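# Phone onto comic book, laptop onto its stand

## Task

Put the phone down flat so all of it rests on the comic book, and place the closed laptop on the laptop stand with its top face upward and one long edge resting against the stand's lips; at the end the robot must be touching neither object.

## Robot and tools

Robot: two arms, left_arm and right_arm, each with a two-finger gripper. Calibrated bases in the scene frame: left_arm at (+0.031, +0.243, 0) m, quat_wxyz (+1.000, 0, 0, +0.014); right_arm at (-0.029, -0.309, 0) m, quat_wxyz (+1.000, 0, 0, +0.003). A two-camera stand is fixed to the floor behind the arms. Cameras: cam_head_left and cam_head_right, each 896x504.

Frame: the scene frame has its origin at table-top height, halfway between the nominal bases; +z is up, +x points out over the table, and left_arm sits on the +y side (arm names do not match image sides). Reported end_effector_position (m) and end_effector_quat_wxyz, velocities and targets are all in this frame. Fingers point along the gripper's +z and open/close along its y. The reported position is the point between the pads, roughly 1 cm behind the tips; printed values may be off by a few cm, more at long reach.

Row layout (shared by execute_actions and move): one row of 14 numbers covering both arms, each in [-1, 1]: dx, dy, dz, rx, ry, rz, opening for left_arm, then the same seven for right_arm. dx..rz are offsets, not poses: they count from that arm's Hand target as it was when the action or move began, along scene-frame axes, with rotation about the Hand target's position. Scale: 1.0 = 0.6 m or 180 degrees. rx, ry, rz form a single rotation vector. A translation longer than 1.0 may be shortened along its line. Opening is absolute: +1 fully open (0.094 m), -1 closed. Sending all six pose numbers as 0 re-commands the current Hand target; a 0 opening is itself a command (half open), so resend the present opening to keep a gripper unchanged.

execute_actions(actions, cameras): actions is a list of actions; each action is up to 15 rows, one per 1/30 s step, and a short action repeats its last row to fill 15 steps. Every row in an action counts from the same start pose, and each new action starts from the then-current Hand target, so repeating an offset keeps moving further. Images come only with an empty actions list or when cameras names them (["all"], [] for none).

move(target, speed, blend, opening_speed, grip_force, blocking, cameras): straight-line path toward target, a single 14-number row or a list of up to 15 rows, all offsets counted from the Hand targets at the move's start. speed in m/s, 0.002 to 4.3, default 0.25 (rotation capped at twice that in rad/s); one value or one per target. blend in m rounds corners of a list (0 = stop at each). opening_speed: rate on the -1..+1 scale per second, at least 0.2; use it to close gently. grip_force: newtons per pad, 10 to 50, one value or one per arm; stays set; lower force closes slowly. blocking=false returns after about 0.5 s while the move continues. Moves last 0.5 to 10 s, don't avoid obstacles or the other arm, and can overshoot speed when an arm is nearly straight. Avoid paths passing close to an arm's own base. The result adds a move: line: done (within 10 mm and 2 degrees), off_target, moving, held, or fault; limits=paced means a clipped pose, limits=held means checks withheld steps.

wait(seconds 0 to 10) lets time run with commands held. stop brakes a running move. zoom_image(camera, region [x0,y0,x1,y1], max 504x504 px) enlarges the latest image of cam_head_left or cam_head_right. finished_scene(scene) ends the scene irreversibly; call it only once the goal holds and both grippers are clear.

Results: Hand target is the last commanded pose after clipping; grippers often rest short of it by up to a few cm due to friction and weight, which alone does not mean contact. A re-sent command, even zeros, pushes toward it again; if still short, send the missing distance. Orientation commands are clipped to within 40 degrees of the measured orientation each step. grip_measured is the measured opening on the command scale (up to ~2.5 mm wide when empty; on a hard part it reads up to ~3 mm narrower than the part). grip_effort_nm: gripper motor effort, negative closing; not a pad force. Joint torques include the arm's weight; entries 3 and 4 wrap at ±28 N m. Joint velocities may say within noise. Joint ranges (rad): waist ±2.880, shoulder 0 to 3.142, elbow 0 to 3.019, wrist pitch -1.693 to 1.571, wrist yaw ±1.571, wrist roll ±2.094.

Cautions: an arm blocked by something keeps pressing until commanded back past its gripper. Faster contact hits harder; a target deep past a contact presses harder. Never let the arms, grippers or fingers collide or grip each other; the clearance check does not protect grippers. Do not drop objects, release them while moving, slam, or push hard; anything that falls or is left off the table fails the task. Loose objects may be nudged by disturbances. Holding loads, stretched poses or pushing at unreachable targets heats motors; a MOTOR HOT line warns near 85 °C, and at 100 °C the arm goes limp for 30 to 60 s or more. Smooth, quick, low-effort motion is preferred.

Each tool is called after "Call:" as name(argument=value, ...) on one line, values as JSON.

## Session

Call:
execute_actions(actions=[])

Scene clock: 0.00 s.
left_arm: end_effector_position=(+0.4918, +0.7722, +0.2721) grip_measured=+1.000 grip_effort_nm=n/a end_effector_quat_wxyz=(+0.538, +0.343, +0.763, +0.102) | right_arm: end_effector_position=(+0.0818, -0.5453, +0.1553) grip_measured=+1.000 grip_effort_nm=n/a end_effector_quat_wxyz=(-0.017, +0.931, +0.365, +0.017)
Joint positions: left_arm=[1.048 1.958 1.826 -0.907 1.087 1.594 0.094] | right_arm=[-1.159 1.066 0.823 -1.361 -0.035 1.239 0.094]
Joint velocities: within noise
Joint torques (N m): no reading
Motor temperatures (°C): left_arm=[23 25 27 24 28 25 28] | right_arm=[27 30 27 25 24 24 25]
Heat: left arm: hottest wrist yaw 28 °C; right arm: hottest shoulder 30 °C.
Hand target: left_arm +0.4940, +0.7762, +0.2939; +0.539, +0.352, +0.755, +0.121 | right_arm +0.0850, -0.5526, +0.1636; -0.006, +0.931, +0.366, +0.017
Tool commands: left_gripper/opening=+1.0 right_gripper/opening=+1.0

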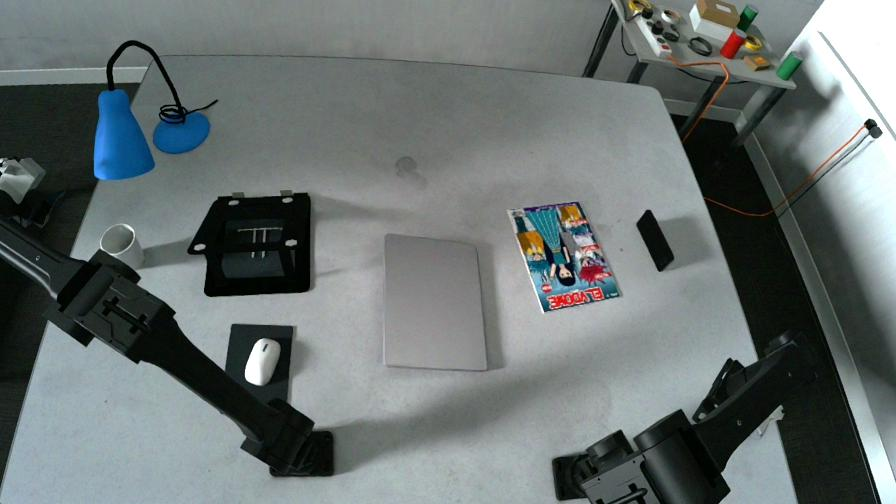

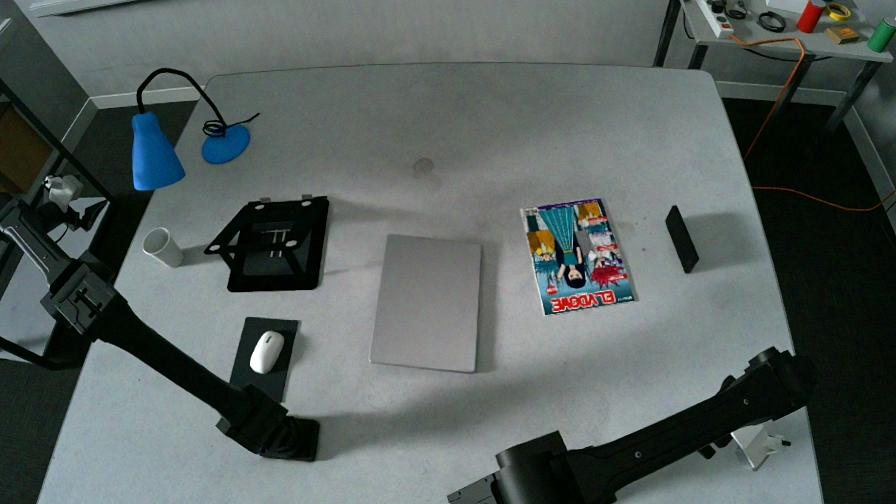

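Call:
zoom_image(camera="cam_head_left", region=[170, 170, 500, 390])

Call:
zoom_image(camera="cam_head_right", region=[190, 170, 500, 390])

Call:
zoom_image(camera="cam_head_left", region=[490, 180, 700, 330])

Call:
zoom_image(camera="cam_head_right", region=[500, 180, 720, 330])

Scaled by 1.527.

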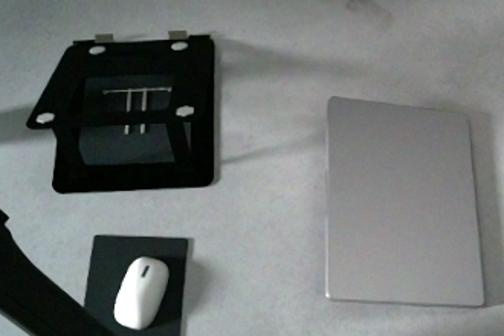

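Scaled by 1.626.

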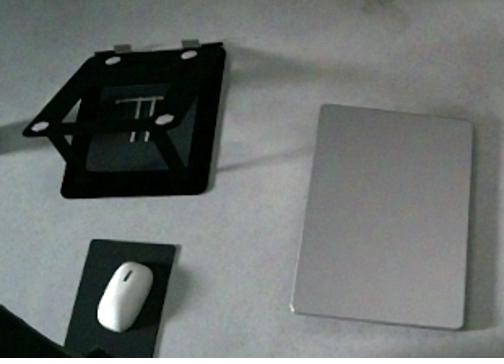

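Scaled by 2.400.

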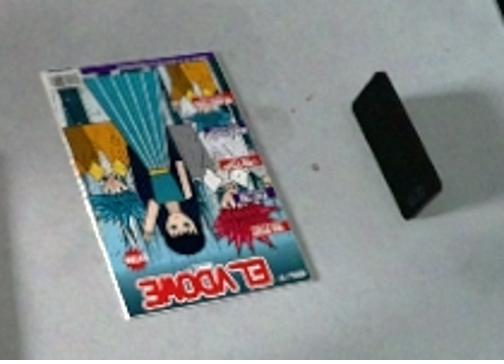

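Scaled by 2.291.

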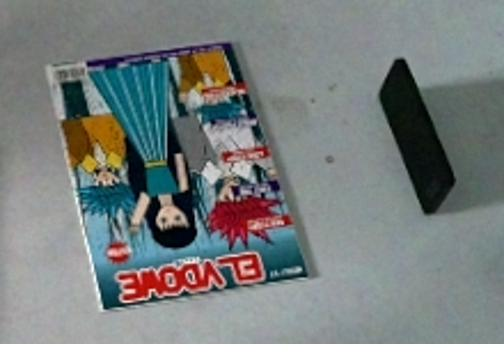

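Call:
move(target=[-0.4333, -0.3767, 0.0, 0, 0, 0, 1, 0.6333, -0.06, 0.08, 0, 0, -0.1167, 1], speed=0.4, cameras=["all"])

Scene clock: 125.97 s.
left_arm: end_effector_position=(+0.2407, +0.5521, +0.2944) grip_measured=+1.000 grip_effort_nm=0.03 end_effector_quat_wxyz=(+0.529, +0.306, +0.777, +0.153) | right_arm: end_effector_position=(+0.4482, -0.5823, +0.2039) grip_measured=+1.000 grip_effort_nm=-0.01 end_effector_quat_wxyz=(-0.025, +0.965, +0.259, +0.026)
Joint positions: left_arm=[1.388 1.185 0.999 -1.242 1.161 2.073 0.094] | right_arm=[-0.547 1.786 1.695 -1.48 -0.073 2.075 0.094]
Joint torques (N m): left_arm=[-0.09 -10.46 9.44 -0.08 0.49 0.11] | right_arm=[0.91 -17.38 12.67 -0.36 -0.02 0.23]
Motor temperatures (°C): left_arm=[23 33 34 24 28 24 27] | right_arm=[27 30 39 25 24 23 25]
Heat: left arm: hottest elbow 34 °C; right arm: hottest elbow 39 °C.
Hand target: left_arm +0.2341, +0.5501, +0.2940; +0.539, +0.352, +0.755, +0.121 | right_arm +0.4650, -0.5887, +0.2115; -0.003, +0.982, +0.190, +0.018
Off the commanded pose: left_arm 0.007 m, 7 deg | right_arm 0.020 m, 9 deg.
joint sent to its limit (left arm) — joint 6 (wrist roll), upper limit. The joint targets are off in orientation, not in position.
joint sent to its limit (right arm) — joint 6 (wrist roll), upper limit. The joint targets are off in orientation, not in position.
move: off_target (left_arm, right_arm)

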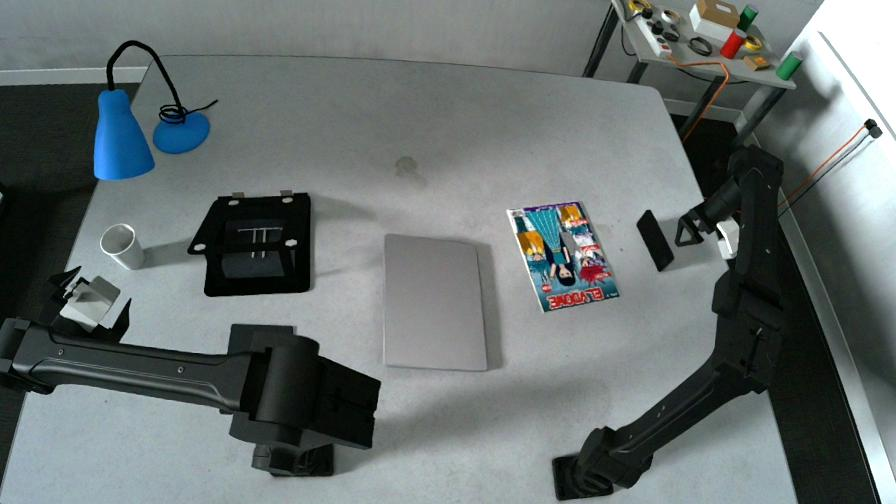

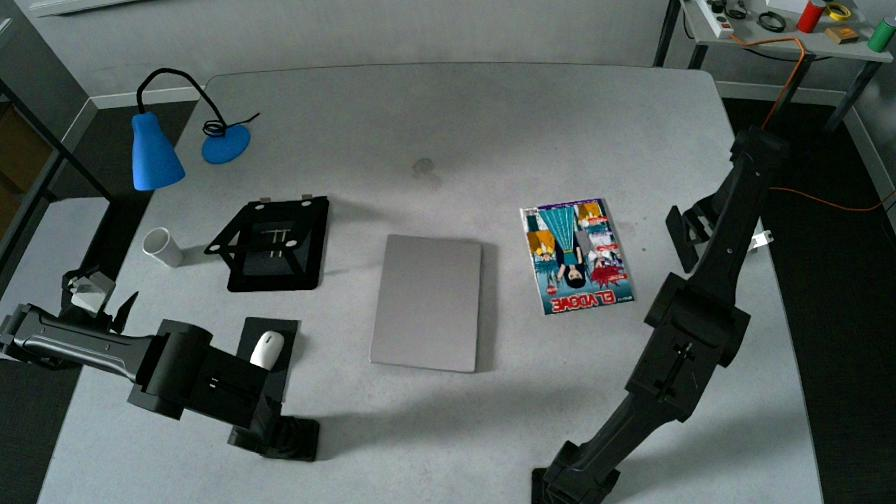

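Call:
zoom_image(camera="cam_head_left", region=[620, 180, 760, 290])

Call:
zoom_image(camera="cam_head_right", region=[640, 180, 780, 290])

Call:
zoom_image(camera="cam_head_left", region=[40, 240, 180, 350])

Call:
zoom_image(camera="cam_head_right", region=[40, 240, 180, 350])

Scaled by 3.600.

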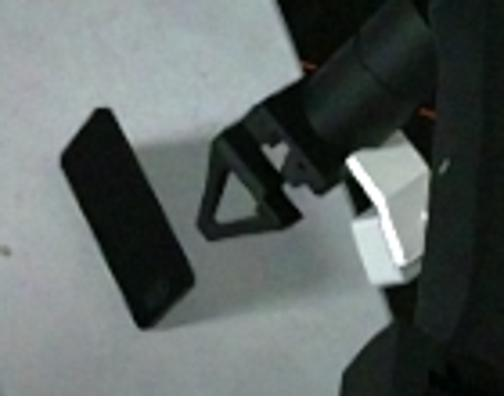

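Scaled by 3.600.

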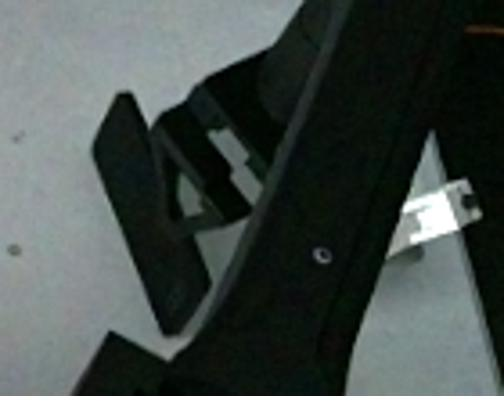

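Scaled by 3.600.

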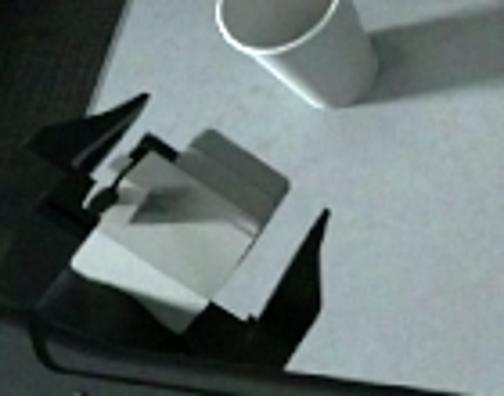

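Scaled by 3.600.

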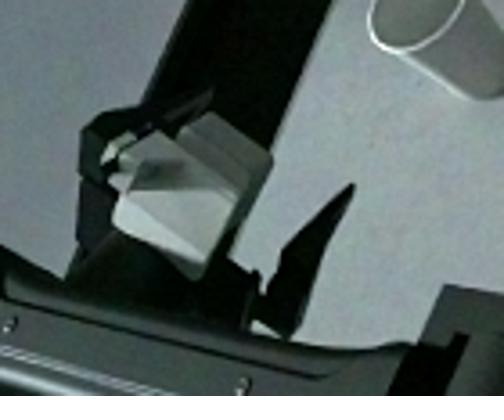

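Call:
move(target=[0, 0, 0, 0, 0, 0, 1, 0.04, 0.03, -0.05, 0, 0, 0.917, 1], speed=0.8, cameras=["all"])

Call:
zoom_image(camera="cam_head_left", region=[610, 170, 770, 290])

Call:
zoom_image(camera="cam_head_right", region=[640, 170, 800, 290])

Scene clock: 170.90 s.
left_arm: end_effector_position=(+0.2407, +0.5521, +0.2944) grip_measured=+1.000 grip_effort_nm=0.03 end_effector_quat_wxyz=(+0.529, +0.306, +0.777, +0.154) | right_arm: end_effector_position=(+0.4678, -0.5646, +0.1752) grip_measured=+1.000 grip_effort_nm=-0.04 end_effector_quat_wxyz=(-0.033, -0.053, +0.998, +0.007)
Joint positions: left_arm=[1.388 1.185 0.999 -1.242 1.161 2.073 0.094] | right_arm=[-0.473 1.863 1.729 -1.502 0.021 -0.573 0.094]
Joint torques (N m): left_arm=[-0.91 -10.23 9.47 0.06 0.49 0.03] | right_arm=[1.08 -19.02 12.64 0.12 -0.07 0.06]
Motor temperatures (°C): left_arm=[23 28 34 24 28 24 27] | right_arm=[27 33 39 25 24 23 25]
Heat: left arm: hottest elbow 34 °C; right arm: hottest elbow 39 °C.
Hand target: left_arm +0.2341, +0.5501, +0.2940; +0.539, +0.353, +0.755, +0.121 | right_arm +0.4890, -0.5706, +0.1813; -0.018, -0.061, +0.998, +0.000
Off the commanded pose: left_arm 0.007 m, 7 deg | right_arm 0.023 m, 2 deg.
joint sent to its limit (left arm) — joint 6 (wrist roll), upper limit. The joint targets are off in orientation, not in position.
move: off_target (left_arm, right_arm)

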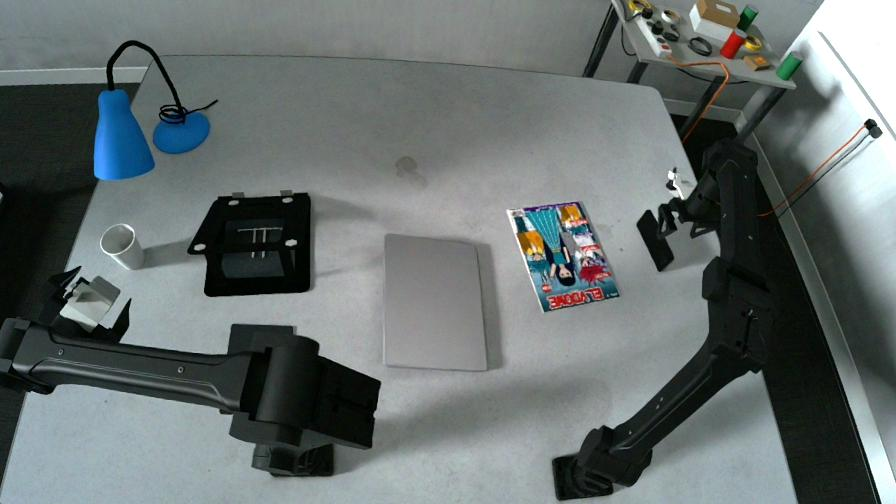

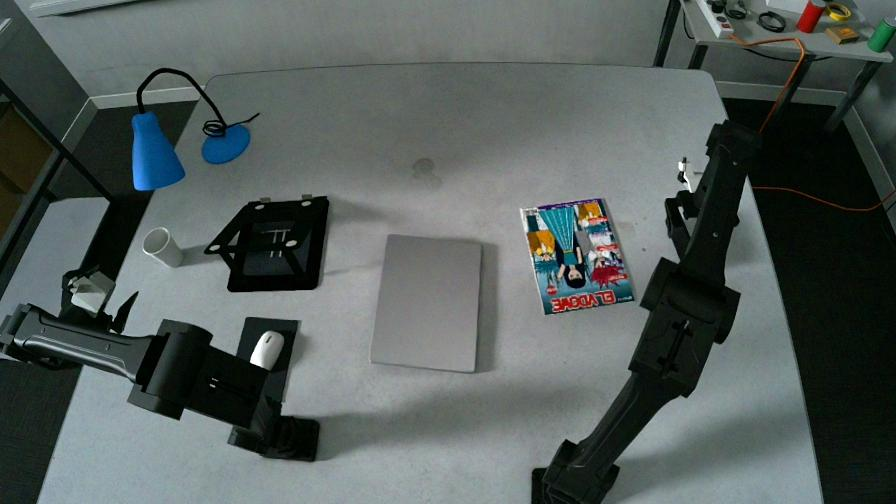

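Scaled by 3.150.

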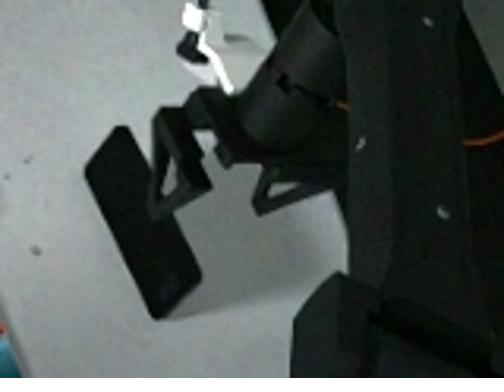

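Scaled by 3.150.

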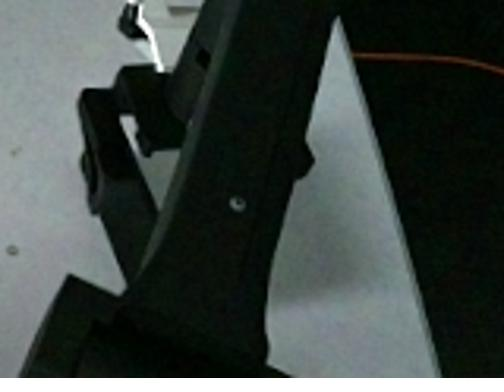

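Call:
move(target=[0, 0, 0, 0, 0, 0, 1, 0.075, -0.02, -0.09, 0, 0, 0.044, 1], speed=0.5, cameras=["all"])

Call:
zoom_image(camera="cam_head_left", region=[610, 170, 770, 290])

Call:
zoom_image(camera="cam_head_right", region=[640, 170, 800, 290])

Scene clock: 192.17 s.
left_arm: end_effector_position=(+0.2407, +0.5521, +0.2944) grip_measured=+1.000 grip_effort_nm=0.03 end_effector_quat_wxyz=(+0.529, +0.306, +0.777, +0.154) | right_arm: end_effector_position=(+0.5138, -0.5792, +0.1159) grip_measured=+1.000 grip_effort_nm=-0.04 end_effector_quat_wxyz=(-0.036, -0.121, +0.992, +0.010)
Joint positions: left_arm=[1.388 1.185 0.999 -1.242 1.161 2.073 0.094] | right_arm=[-0.46 2.027 1.823 -1.438 0.021 -0.696 0.094]
Joint torques (N m): left_arm=[-0.85 -9.35 9.63 -0.05 0.5 0.08] | right_arm=[1.2 -22.53 12.48 0.02 0.05 0.04]
Heat: left arm: hottest elbow 34 °C; right arm: hottest elbow 41 °C.
Hand target: left_arm +0.2341, +0.5501, +0.2940; +0.539, +0.353, +0.755, +0.121 | right_arm +0.5340, -0.5828, +0.1276; -0.018, -0.129, +0.991, -0.002
Off the commanded pose: left_arm 0.007 m, 7 deg | right_arm 0.023 m, 3 deg.
joint sent to its limit (left arm) — joint 6 (wrist roll), upper limit. The joint targets are off in orientation, not in position.
move: off_target (left_arm, right_arm)

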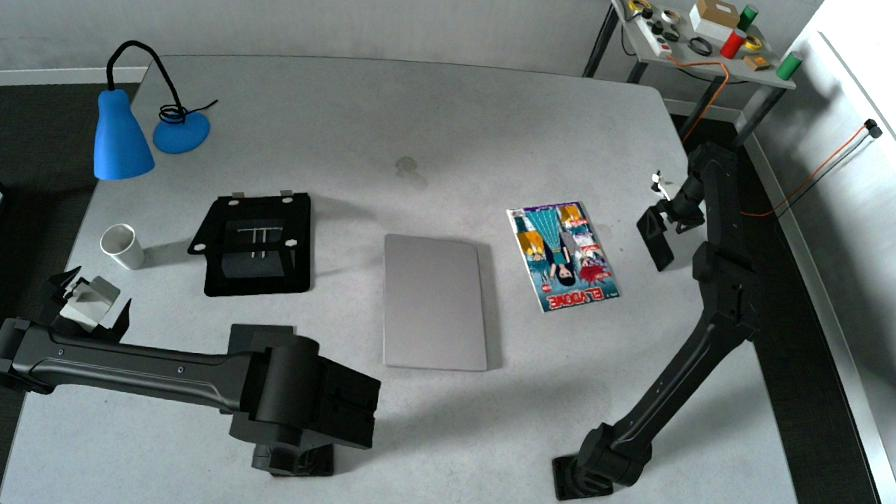

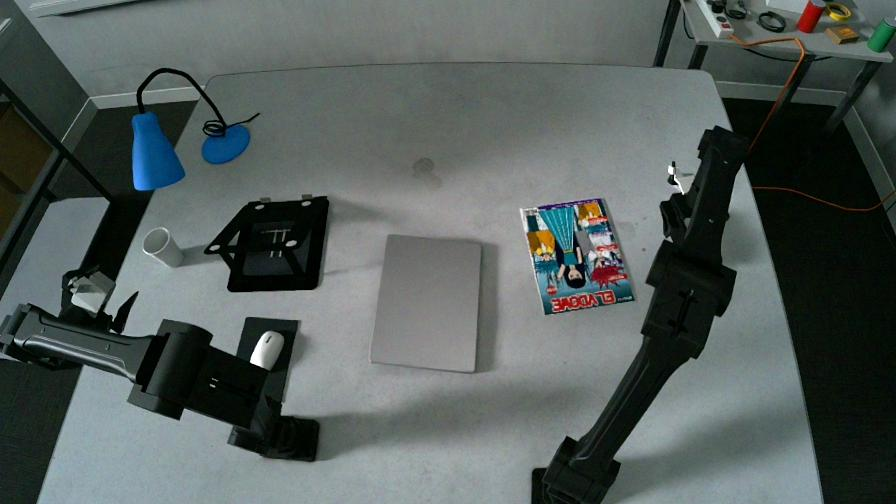

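Scaled by 3.150.

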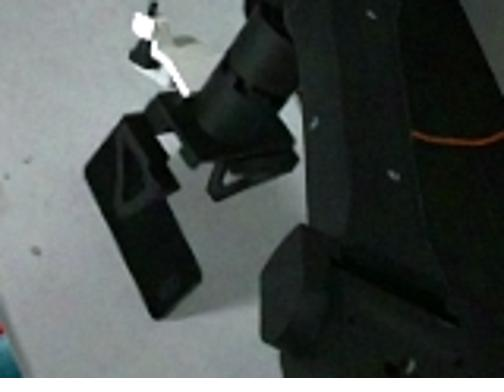

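Scaled by 3.150.

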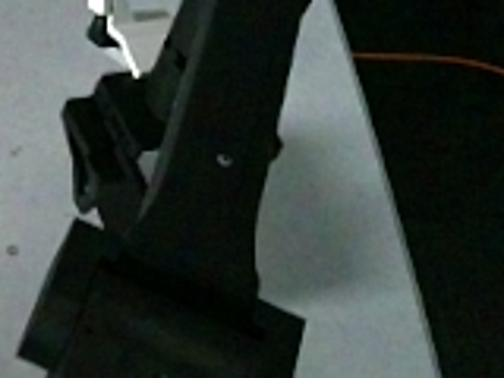

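Call:
move(target=[0, 0, 0, 0, 0, 0, 1, 0.042, -0.008, -0.06, 0, 0, 0, 1], speed=0.2, cameras=["cam_head_left"])

Call:
zoom_image(camera="cam_head_left", region=[610, 170, 770, 290])

Scene clock: 202.40 s.
left_arm: end_effector_position=(+0.2407, +0.5521, +0.2944) grip_measured=+1.000 grip_effort_nm=0.03 end_effector_quat_wxyz=(+0.529, +0.306, +0.777, +0.154) | right_arm: end_effector_position=(+0.5372, -0.5845, +0.0851) grip_measured=+1.000 grip_effort_nm=-0.04 end_effector_quat_wxyz=(-0.035, -0.125, +0.991, +0.010)
Joint positions: left_arm=[1.388 1.185 0.999 -1.242 1.161 2.073 0.094] | right_arm=[-0.451 2.111 1.879 -1.408 0.021 -0.696 0.094]
Joint torques (N m): left_arm=[-0.62 -10.29 9.37 0.18 0.47 0.07] | right_arm=[1.38 -23.3 12.15 0.17 0.03 0.16]
Heat: left arm: hottest elbow 34 °C; right arm: hottest elbow 42 °C.
Hand target: left_arm +0.2341, +0.5501, +0.2940; +0.539, +0.353, +0.755, +0.121 | right_arm +0.5592, -0.5875, +0.0915; -0.018, -0.129, +0.991, -0.002
Off the commanded pose: left_arm 0.007 m, 7 deg | right_arm 0.023 m, 2 deg.
joint sent to its limit (left arm) — joint 6 (wrist roll), upper limit. The joint targets are off in orientation, not in position.
move: off_target (left_arm, right_arm)
Images, in order (width x height): cam_head_left 896x504.

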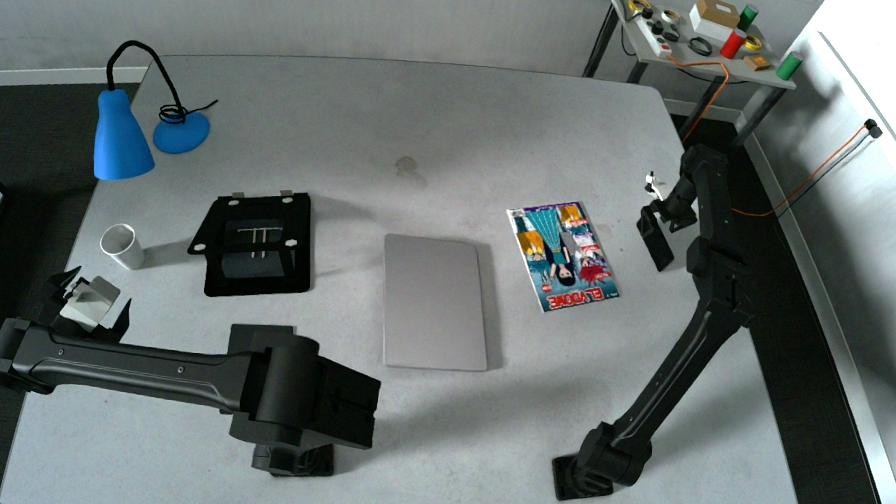

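Scaled by 3.150.

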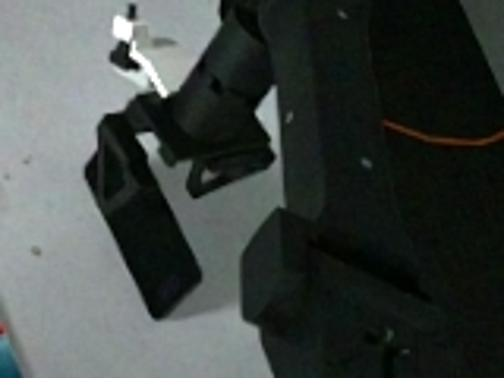

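Call:
move(target=[0, 0, 0, 0, 0, 0, 1, 0.0, -0.005, -0.043, 0, 0, 0.01, 1], speed=0.12, cameras=["cam_head_left"])

Call:
zoom_image(camera="cam_head_left", region=[610, 170, 770, 290])

Scene clock: 208.73 s.
left_arm: end_effector_position=(+0.2407, +0.5521, +0.2944) grip_measured=+1.000 grip_effort_nm=0.03 end_effector_quat_wxyz=(+0.529, +0.306, +0.777, +0.154) | right_arm: end_effector_position=(+0.5476, -0.5895, +0.0756) grip_measured=+1.000 grip_effort_nm=-0.04 end_effector_quat_wxyz=(-0.020, -0.137, +0.990, +0.000)
Joint positions: left_arm=[1.388 1.185 0.999 -1.242 1.161 2.073 0.094] | right_arm=[-0.451 2.125 1.879 -1.358 0.022 -0.721 0.094]
Joint torques (N m): left_arm=[-0.5 -10.52 9.48 0.21 0.48 0.03] | right_arm=[1.08 -22.42 10.03 0.42 0.07 0.11]
Heat: left arm: hottest elbow 34 °C; right arm: hottest elbow 43 °C.
Hand target: left_arm +0.2341, +0.5501, +0.2940; +0.539, +0.353, +0.755, +0.121 | right_arm +0.5592, -0.5906, +0.0657; -0.018, -0.145, +0.989, -0.002
Off the commanded pose: left_arm 0.007 m, 7 deg | right_arm 0.015 m, 1 deg.
joint sent to its limit (left arm) — joint 6 (wrist roll), upper limit. The joint targets are off in orientation, not in position.
move: off_target (left_arm, right_arm)
Images, in order (width x height): cam_head_left 896x504.

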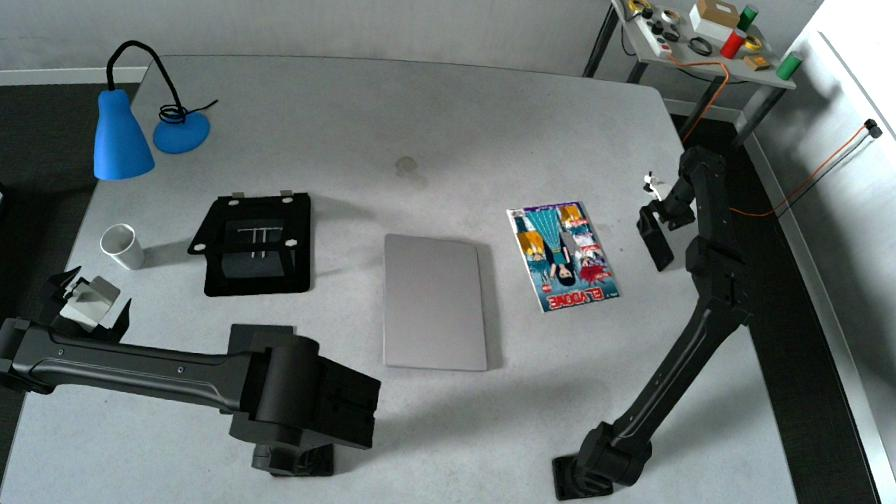

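Scaled by 3.150.

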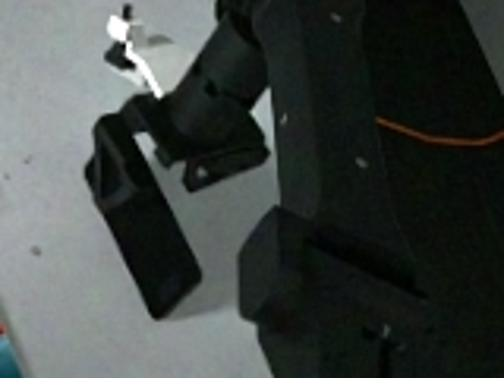

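Call:
zoom_image(camera="cam_head_left", region=[625, 195, 705, 280])

Scaled by 5.929.

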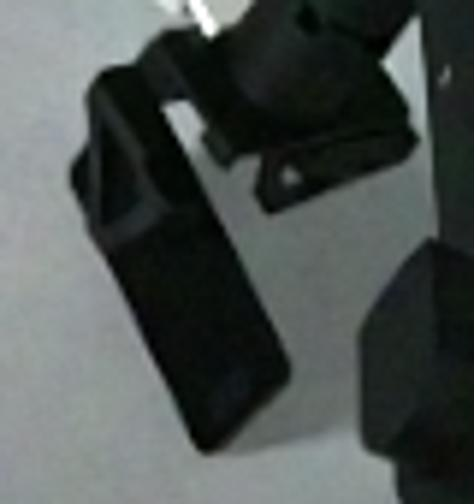

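Call:
move(target=[0, 0, 0, 0, 0, 0, 1, -0.015, -0.003, -0.012, 0, 0, 0.01, 1], speed=0.1, cameras=["cam_head_left"])

Call:
zoom_image(camera="cam_head_left", region=[625, 195, 705, 280])

Scene clock: 231.53 s.
left_arm: end_effector_position=(+0.2407, +0.5521, +0.2944) grip_measured=+1.000 grip_effort_nm=0.03 end_effector_quat_wxyz=(+0.529, +0.306, +0.777, +0.154) | right_arm: end_effector_position=(+0.5542, -0.5928, +0.0754) grip_measured=+1.000 grip_effort_nm=-0.04 end_effector_quat_wxyz=(-0.008, -0.157, +0.988, -0.008)
Joint positions: left_arm=[1.388 1.185 0.999 -1.242 1.161 2.073 0.094] | right_arm=[-0.451 2.125 1.879 -1.329 0.022 -0.761 0.094]
Joint torques (N m): left_arm=[-0.09 -10.4 9.39 -0.01 0.49 0.03] | right_arm=[0.44 -24 6.83 0.46 0.07 0.06]
Heat: left arm: hottest elbow 34 °C; right arm: hottest elbow 42 °C.
Hand target: left_arm +0.2341, +0.5501, +0.2940; +0.539, +0.353, +0.755, +0.121 | right_arm +0.5502, -0.5923, +0.0584; -0.018, -0.160, +0.987, -0.002
Off the commanded pose: left_arm 0.007 m, 7 deg | right_arm 0.017 m, 1 deg.
joint sent to its limit (left arm) — joint 6 (wrist roll), upper limit. The joint targets are off in orientation, not in position.
move: off_target (left_arm, right_arm)
Images, in order (width x height): cam_head_left 896x504.

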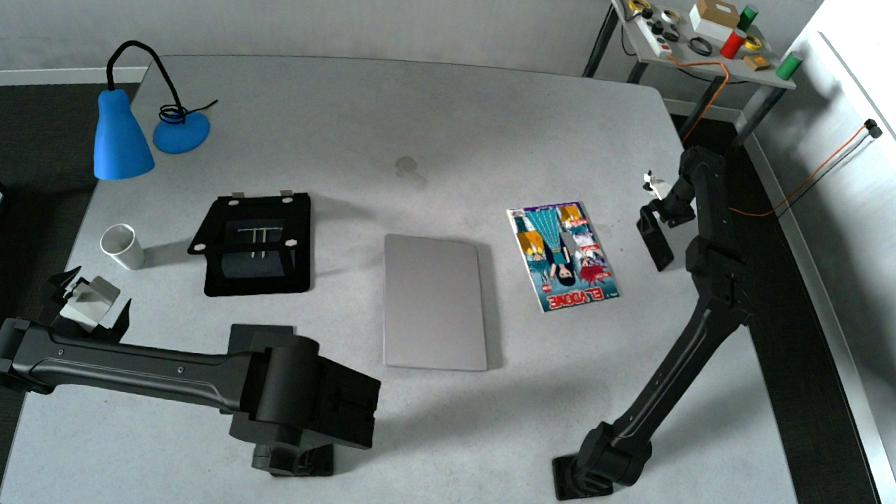

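Scaled by 5.929.

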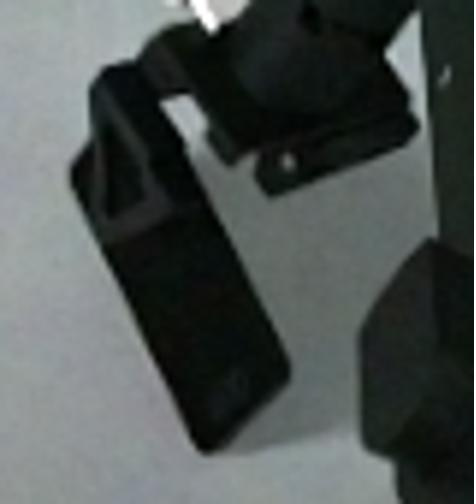

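Call:
move(target=[0, 0, 0, 0, 0, 0, 1, 0, 0.0, 0.13, 0, 0, 0, 1], speed=0.25, cameras=["cam_head_left", "cam_head_right"])

Call:
zoom_image(camera="cam_head_left", region=[625, 185, 715, 280])

Call:
zoom_image(camera="cam_head_right", region=[635, 185, 725, 280])

Scene clock: 239.00 s.
left_arm: end_effector_position=(+0.2407, +0.5521, +0.2944) grip_measured=+1.000 grip_effort_nm=0.02 end_effector_quat_wxyz=(+0.529, +0.306, +0.777, +0.154) | right_arm: end_effector_position=(+0.5356, -0.5841, +0.1081) grip_measured=+1.000 grip_effort_nm=-0.04 end_effector_quat_wxyz=(-0.042, -0.158, +0.987, +0.015)
Joint positions: left_arm=[1.388 1.185 0.999 -1.242 1.161 2.073 0.094] | right_arm=[-0.451 2.105 1.929 -1.482 0.023 -0.762 0.094]
Joint torques (N m): left_arm=[-0.44 -9.47 9.47 0.09 0.5 0.07] | right_arm=[0.5 -26.05 12.4 -0.39 0.07 0.08]
Heat: left arm: hottest elbow 34 °C; right arm: hottest elbow 41 °C.
Hand target: left_arm +0.2341, +0.5501, +0.2940; +0.539, +0.353, +0.755, +0.121 | right_arm +0.5502, -0.5924, +0.1365; -0.018, -0.160, +0.987, -0.002
Off the commanded pose: left_arm 0.007 m, 7 deg | right_arm 0.033 m, 3 deg.
joint sent to its limit (left arm) — joint 6 (wrist roll), upper limit. The joint targets are off in orientation, not in position.
move: off_target (left_arm, right_arm)

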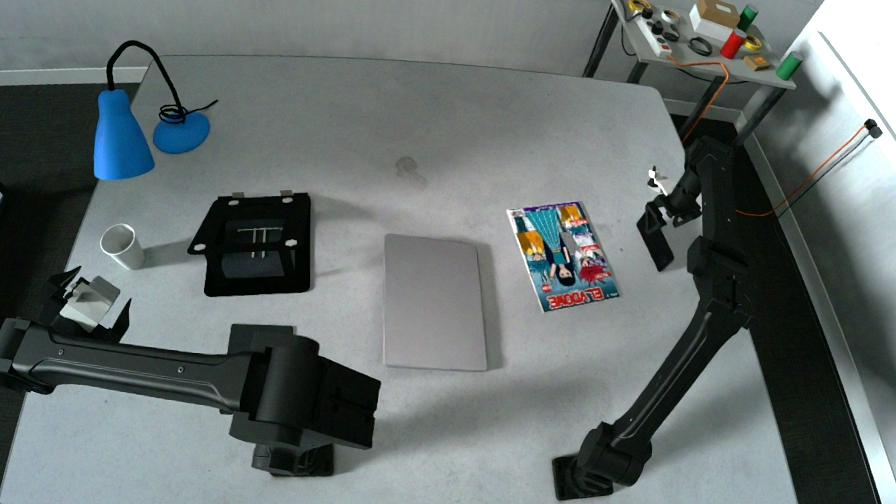

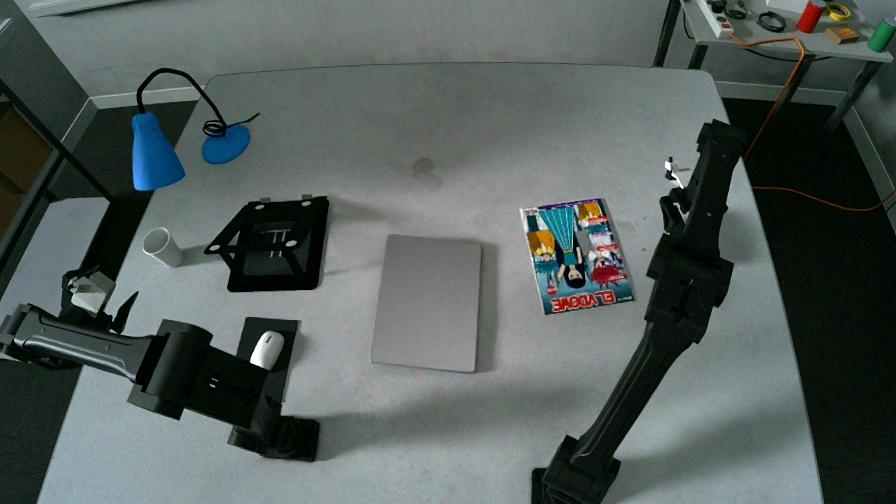

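Scaled by 5.305.

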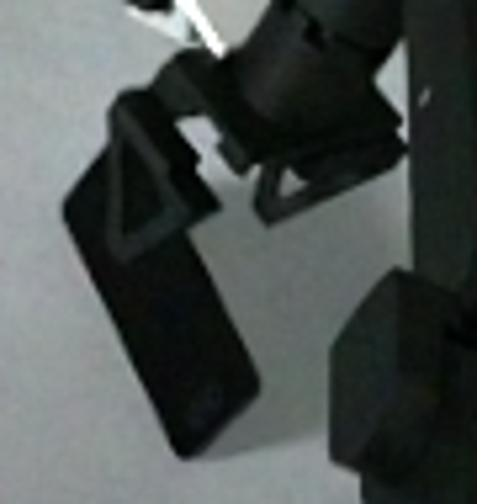

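Scaled by 5.305.

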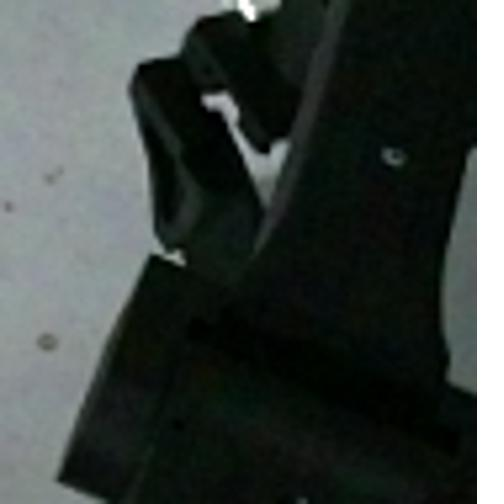

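Call:
move(target=[0, 0, 0, 0, 0, 0, 1, 0.0213, -0.0243, -0.1175, 0, 0, 0, 1], speed=0.15, cameras=["cam_head_left"])

Call:
zoom_image(camera="cam_head_left", region=[625, 185, 715, 280])

Scene clock: 292.47 s.
left_arm: end_effector_position=(+0.2407, +0.5521, +0.2944) grip_measured=+1.000 grip_effort_nm=0.02 end_effector_quat_wxyz=(+0.529, +0.306, +0.777, +0.154) | right_arm: end_effector_position=(+0.5553, -0.5958, +0.0702) grip_measured=+1.000 grip_effort_nm=-0.04 end_effector_quat_wxyz=(-0.024, -0.161, +0.987, +0.003)
Joint positions: left_arm=[1.388 1.185 0.999 -1.242 1.161 2.073 0.094] | right_arm=[-0.454 2.164 1.929 -1.379 0.023 -0.773 0.094]
Joint torques (N m): left_arm=[-0.21 -9.7 9.63 0.02 0.49 0.04] | right_arm=[-0.21 -24.64 10.04 0.36 0.06 0.06]
Motor temperatures (°C): left_arm=[23 26 34 24 28 24 27] | right_arm=[27 44 45 25 24 23 25]
Heat: left arm: hottest elbow 34 °C; right arm: hottest elbow 45 °C.
Hand target: left_arm +0.2341, +0.5501, +0.2940; +0.539, +0.353, +0.755, +0.121 | right_arm +0.5629, -0.6070, +0.0661; -0.018, -0.160, +0.987, -0.002
Off the commanded pose: left_arm 0.007 m, 7 deg | right_arm 0.014 m, 1 deg.
joint sent to its limit (left arm) — joint 6 (wrist roll), upper limit. The joint targets are off in orientation, not in position.
move: off_target (left_arm, right_arm)
Images, in order (width x height): cam_head_left 896x504.

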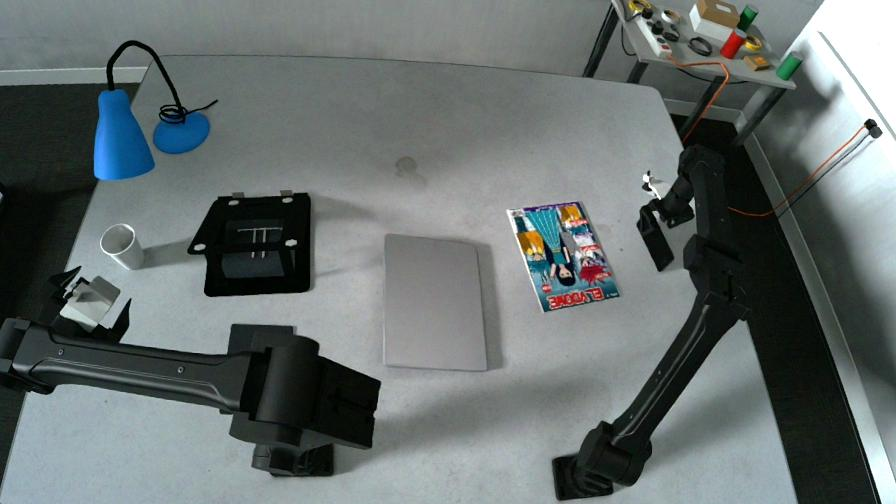

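Scaled by 5.305.

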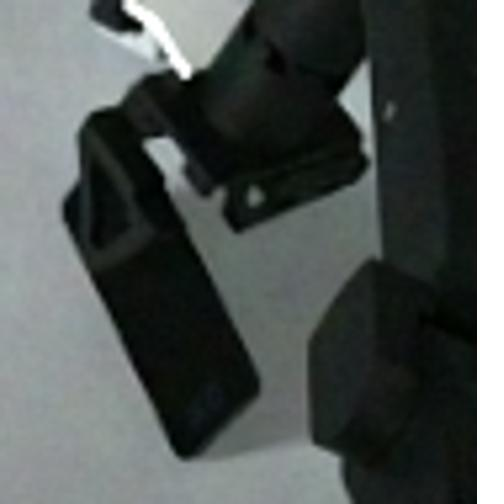

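Call:
move(target=[0, 0, 0, 0, 0, 0, 1, 0, 0, -0.02, 0, 0, 0, -0.6], speed=0.15, opening_speed=0.8, cameras=["cam_head_left"])

Call:
zoom_image(camera="cam_head_left", region=[625, 185, 715, 280])

Scene clock: 299.17 s.
left_arm: end_effector_position=(+0.2407, +0.5521, +0.2944) grip_measured=+1.000 grip_effort_nm=0.03 end_effector_quat_wxyz=(+0.529, +0.306, +0.777, +0.154) | right_arm: end_effector_position=(+0.5609, -0.5985, +0.0700) grip_measured=-0.598 grip_effort_nm=-0.08 end_effector_quat_wxyz=(-0.014, -0.162, +0.987, -0.004)
Joint positions: left_arm=[1.388 1.185 0.999 -1.242 1.161 2.073 0.094] | right_arm=[-0.454 2.164 1.929 -1.354 0.023 -0.773 0.019]
Joint torques (N m): left_arm=[-0.44 -9.99 9.66 0.1 0.48 0.05] | right_arm=[-0.09 -23.18 9.01 0.44 0.05 0.08]
Heat: left arm: hottest elbow 34 °C; right arm: hottest elbow 45 °C.
Hand target: left_arm +0.2341, +0.5501, +0.2940; +0.539, +0.353, +0.755, +0.121 | right_arm +0.5630, -0.6069, +0.0541; -0.018, -0.160, +0.987, -0.002
Off the commanded pose: left_arm 0.007 m, 7 deg | right_arm 0.018 m, 1 deg.
joint sent to its limit (left arm) — joint 6 (wrist roll), upper limit. The joint targets are off in orientation, not in position.
move: off_target (left_arm, right_arm)
Images, in order (width x height): cam_head_left 896x504.

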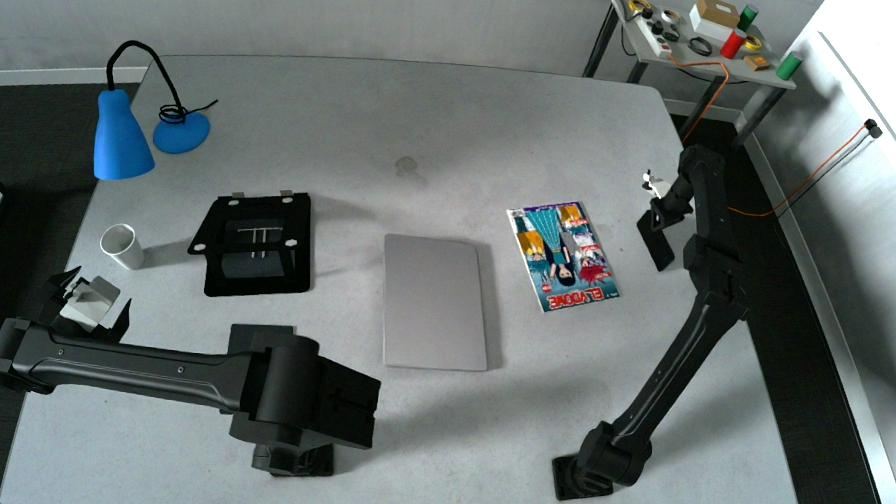

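Scaled by 5.305.

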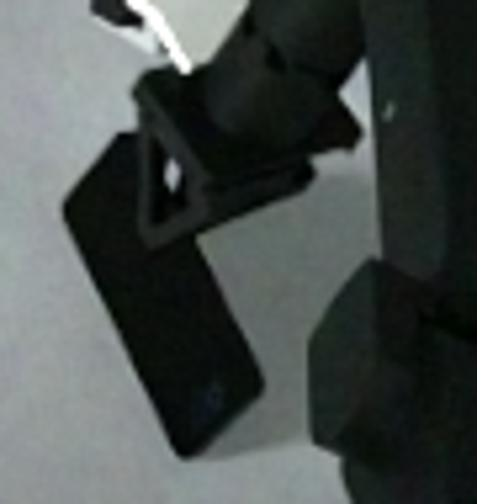

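Call:
move(target=[0, 0, 0, 0, 0, 0, 1, 0, 0, 0, 0, 0, 0, -1], speed=0.15, opening_speed=0.6, cameras=["cam_head_left"])

Call:
zoom_image(camera="cam_head_left", region=[625, 185, 715, 280])

Scene clock: 303.90 s.
left_arm: end_effector_position=(+0.2407, +0.5521, +0.2944) grip_measured=+1.000 grip_effort_nm=0.03 end_effector_quat_wxyz=(+0.529, +0.306, +0.777, +0.154) | right_arm: end_effector_position=(+0.5609, -0.5983, +0.0697) grip_measured=-0.840 grip_effort_nm=-1.02 end_effector_quat_wxyz=(-0.014, -0.162, +0.987, -0.004)
Joint positions: left_arm=[1.388 1.185 0.999 -1.242 1.161 2.073 0.094] | right_arm=[-0.454 2.164 1.929 -1.354 0.023 -0.774 0.008]
Joint torques (N m): left_arm=[-0.38 -10.17 9.54 0.06 0.48 0.02] | right_arm=[-0.15 -23.12 9.02 0.43 0.06 0.11]
Heat: left arm: hottest elbow 34 °C; right arm: hottest elbow 44 °C.
Hand target: left_arm +0.2341, +0.5501, +0.2940; +0.539, +0.353, +0.755, +0.121 | right_arm +0.5629, -0.6069, +0.0539; -0.018, -0.160, +0.987, -0.002
Off the commanded pose: left_arm 0.007 m, 7 deg | right_arm 0.018 m, 1 deg.
joint sent to its limit (left arm) — joint 6 (wrist roll), upper limit. The joint targets are off in orientation, not in position.
move: off_target (left_arm, right_arm)
Images, in order (width x height): cam_head_left 896x504.

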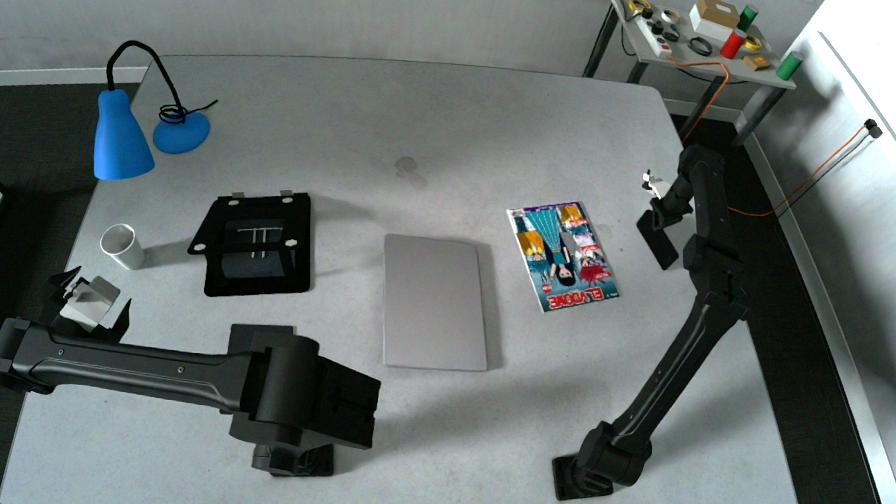

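Scaled by 5.305.

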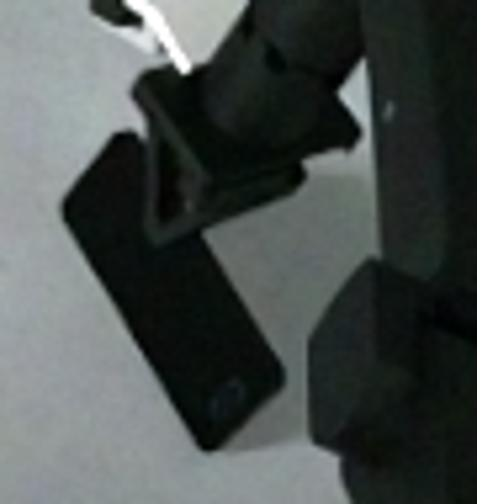

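Call:
move(target=[[0, 0, 0, 0, 0, 0, 1, 0, 0, 0.2, 0, 0, 0, -1], [0, 0, 0, 0, 0, 0, 1, 0.0, 0.47, 0.3, 0, 0, 0.064, -1]], speed=0.3, blend=[0.04, 0], cameras=["all"])

Scene clock: 330.57 s.
left_arm: end_effector_position=(+0.2407, +0.5521, +0.2944) grip_measured=+1.000 grip_effort_nm=0.02 end_effector_quat_wxyz=(+0.529, +0.306, +0.777, +0.154) | right_arm: end_effector_position=(+0.5674, -0.3218, +0.2097) grip_measured=-0.841 grip_effort_nm=-1.04 end_effector_quat_wxyz=(-0.033, -0.265, +0.964, +0.002)
Joint positions: left_arm=[1.388 1.185 0.999 -1.242 1.161 2.073 0.094] | right_arm=[-0.021 1.966 1.975 -1.643 0.015 -0.551 0.007]
Joint torques (N m): left_arm=[0.15 -9.64 9.52 0.03 0.51 0.02] | right_arm=[0.21 -26.46 8.69 -0.4 0.09 0.19]
Motor temperatures (°C): left_arm=[23 26 34 24 28 24 27] | right_arm=[27 39 42 25 24 23 26]
Heat: left arm: hottest elbow 34 °C; right arm: hottest elbow 42 °C.
Hand target: left_arm +0.2341, +0.5501, +0.2940; +0.539, +0.353, +0.755, +0.121 | right_arm +0.5629, -0.3250, +0.2340; -0.018, -0.258, +0.966, -0.004
Off the commanded pose: left_arm 0.007 m, 7 deg | right_arm 0.025 m, 2 deg.
joint sent to its limit (left arm) — joint 6 (wrist roll), upper limit. The joint targets are off in orientation, not in position.
move: off_target (left_arm, right_arm)

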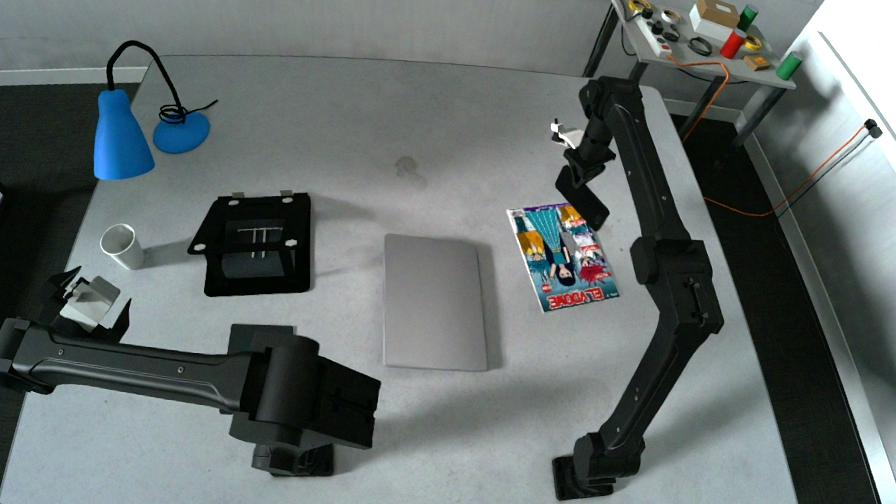

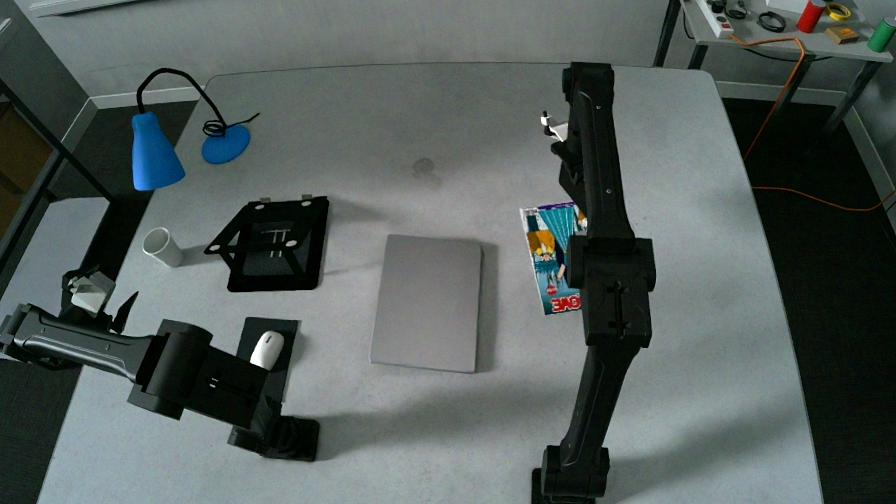

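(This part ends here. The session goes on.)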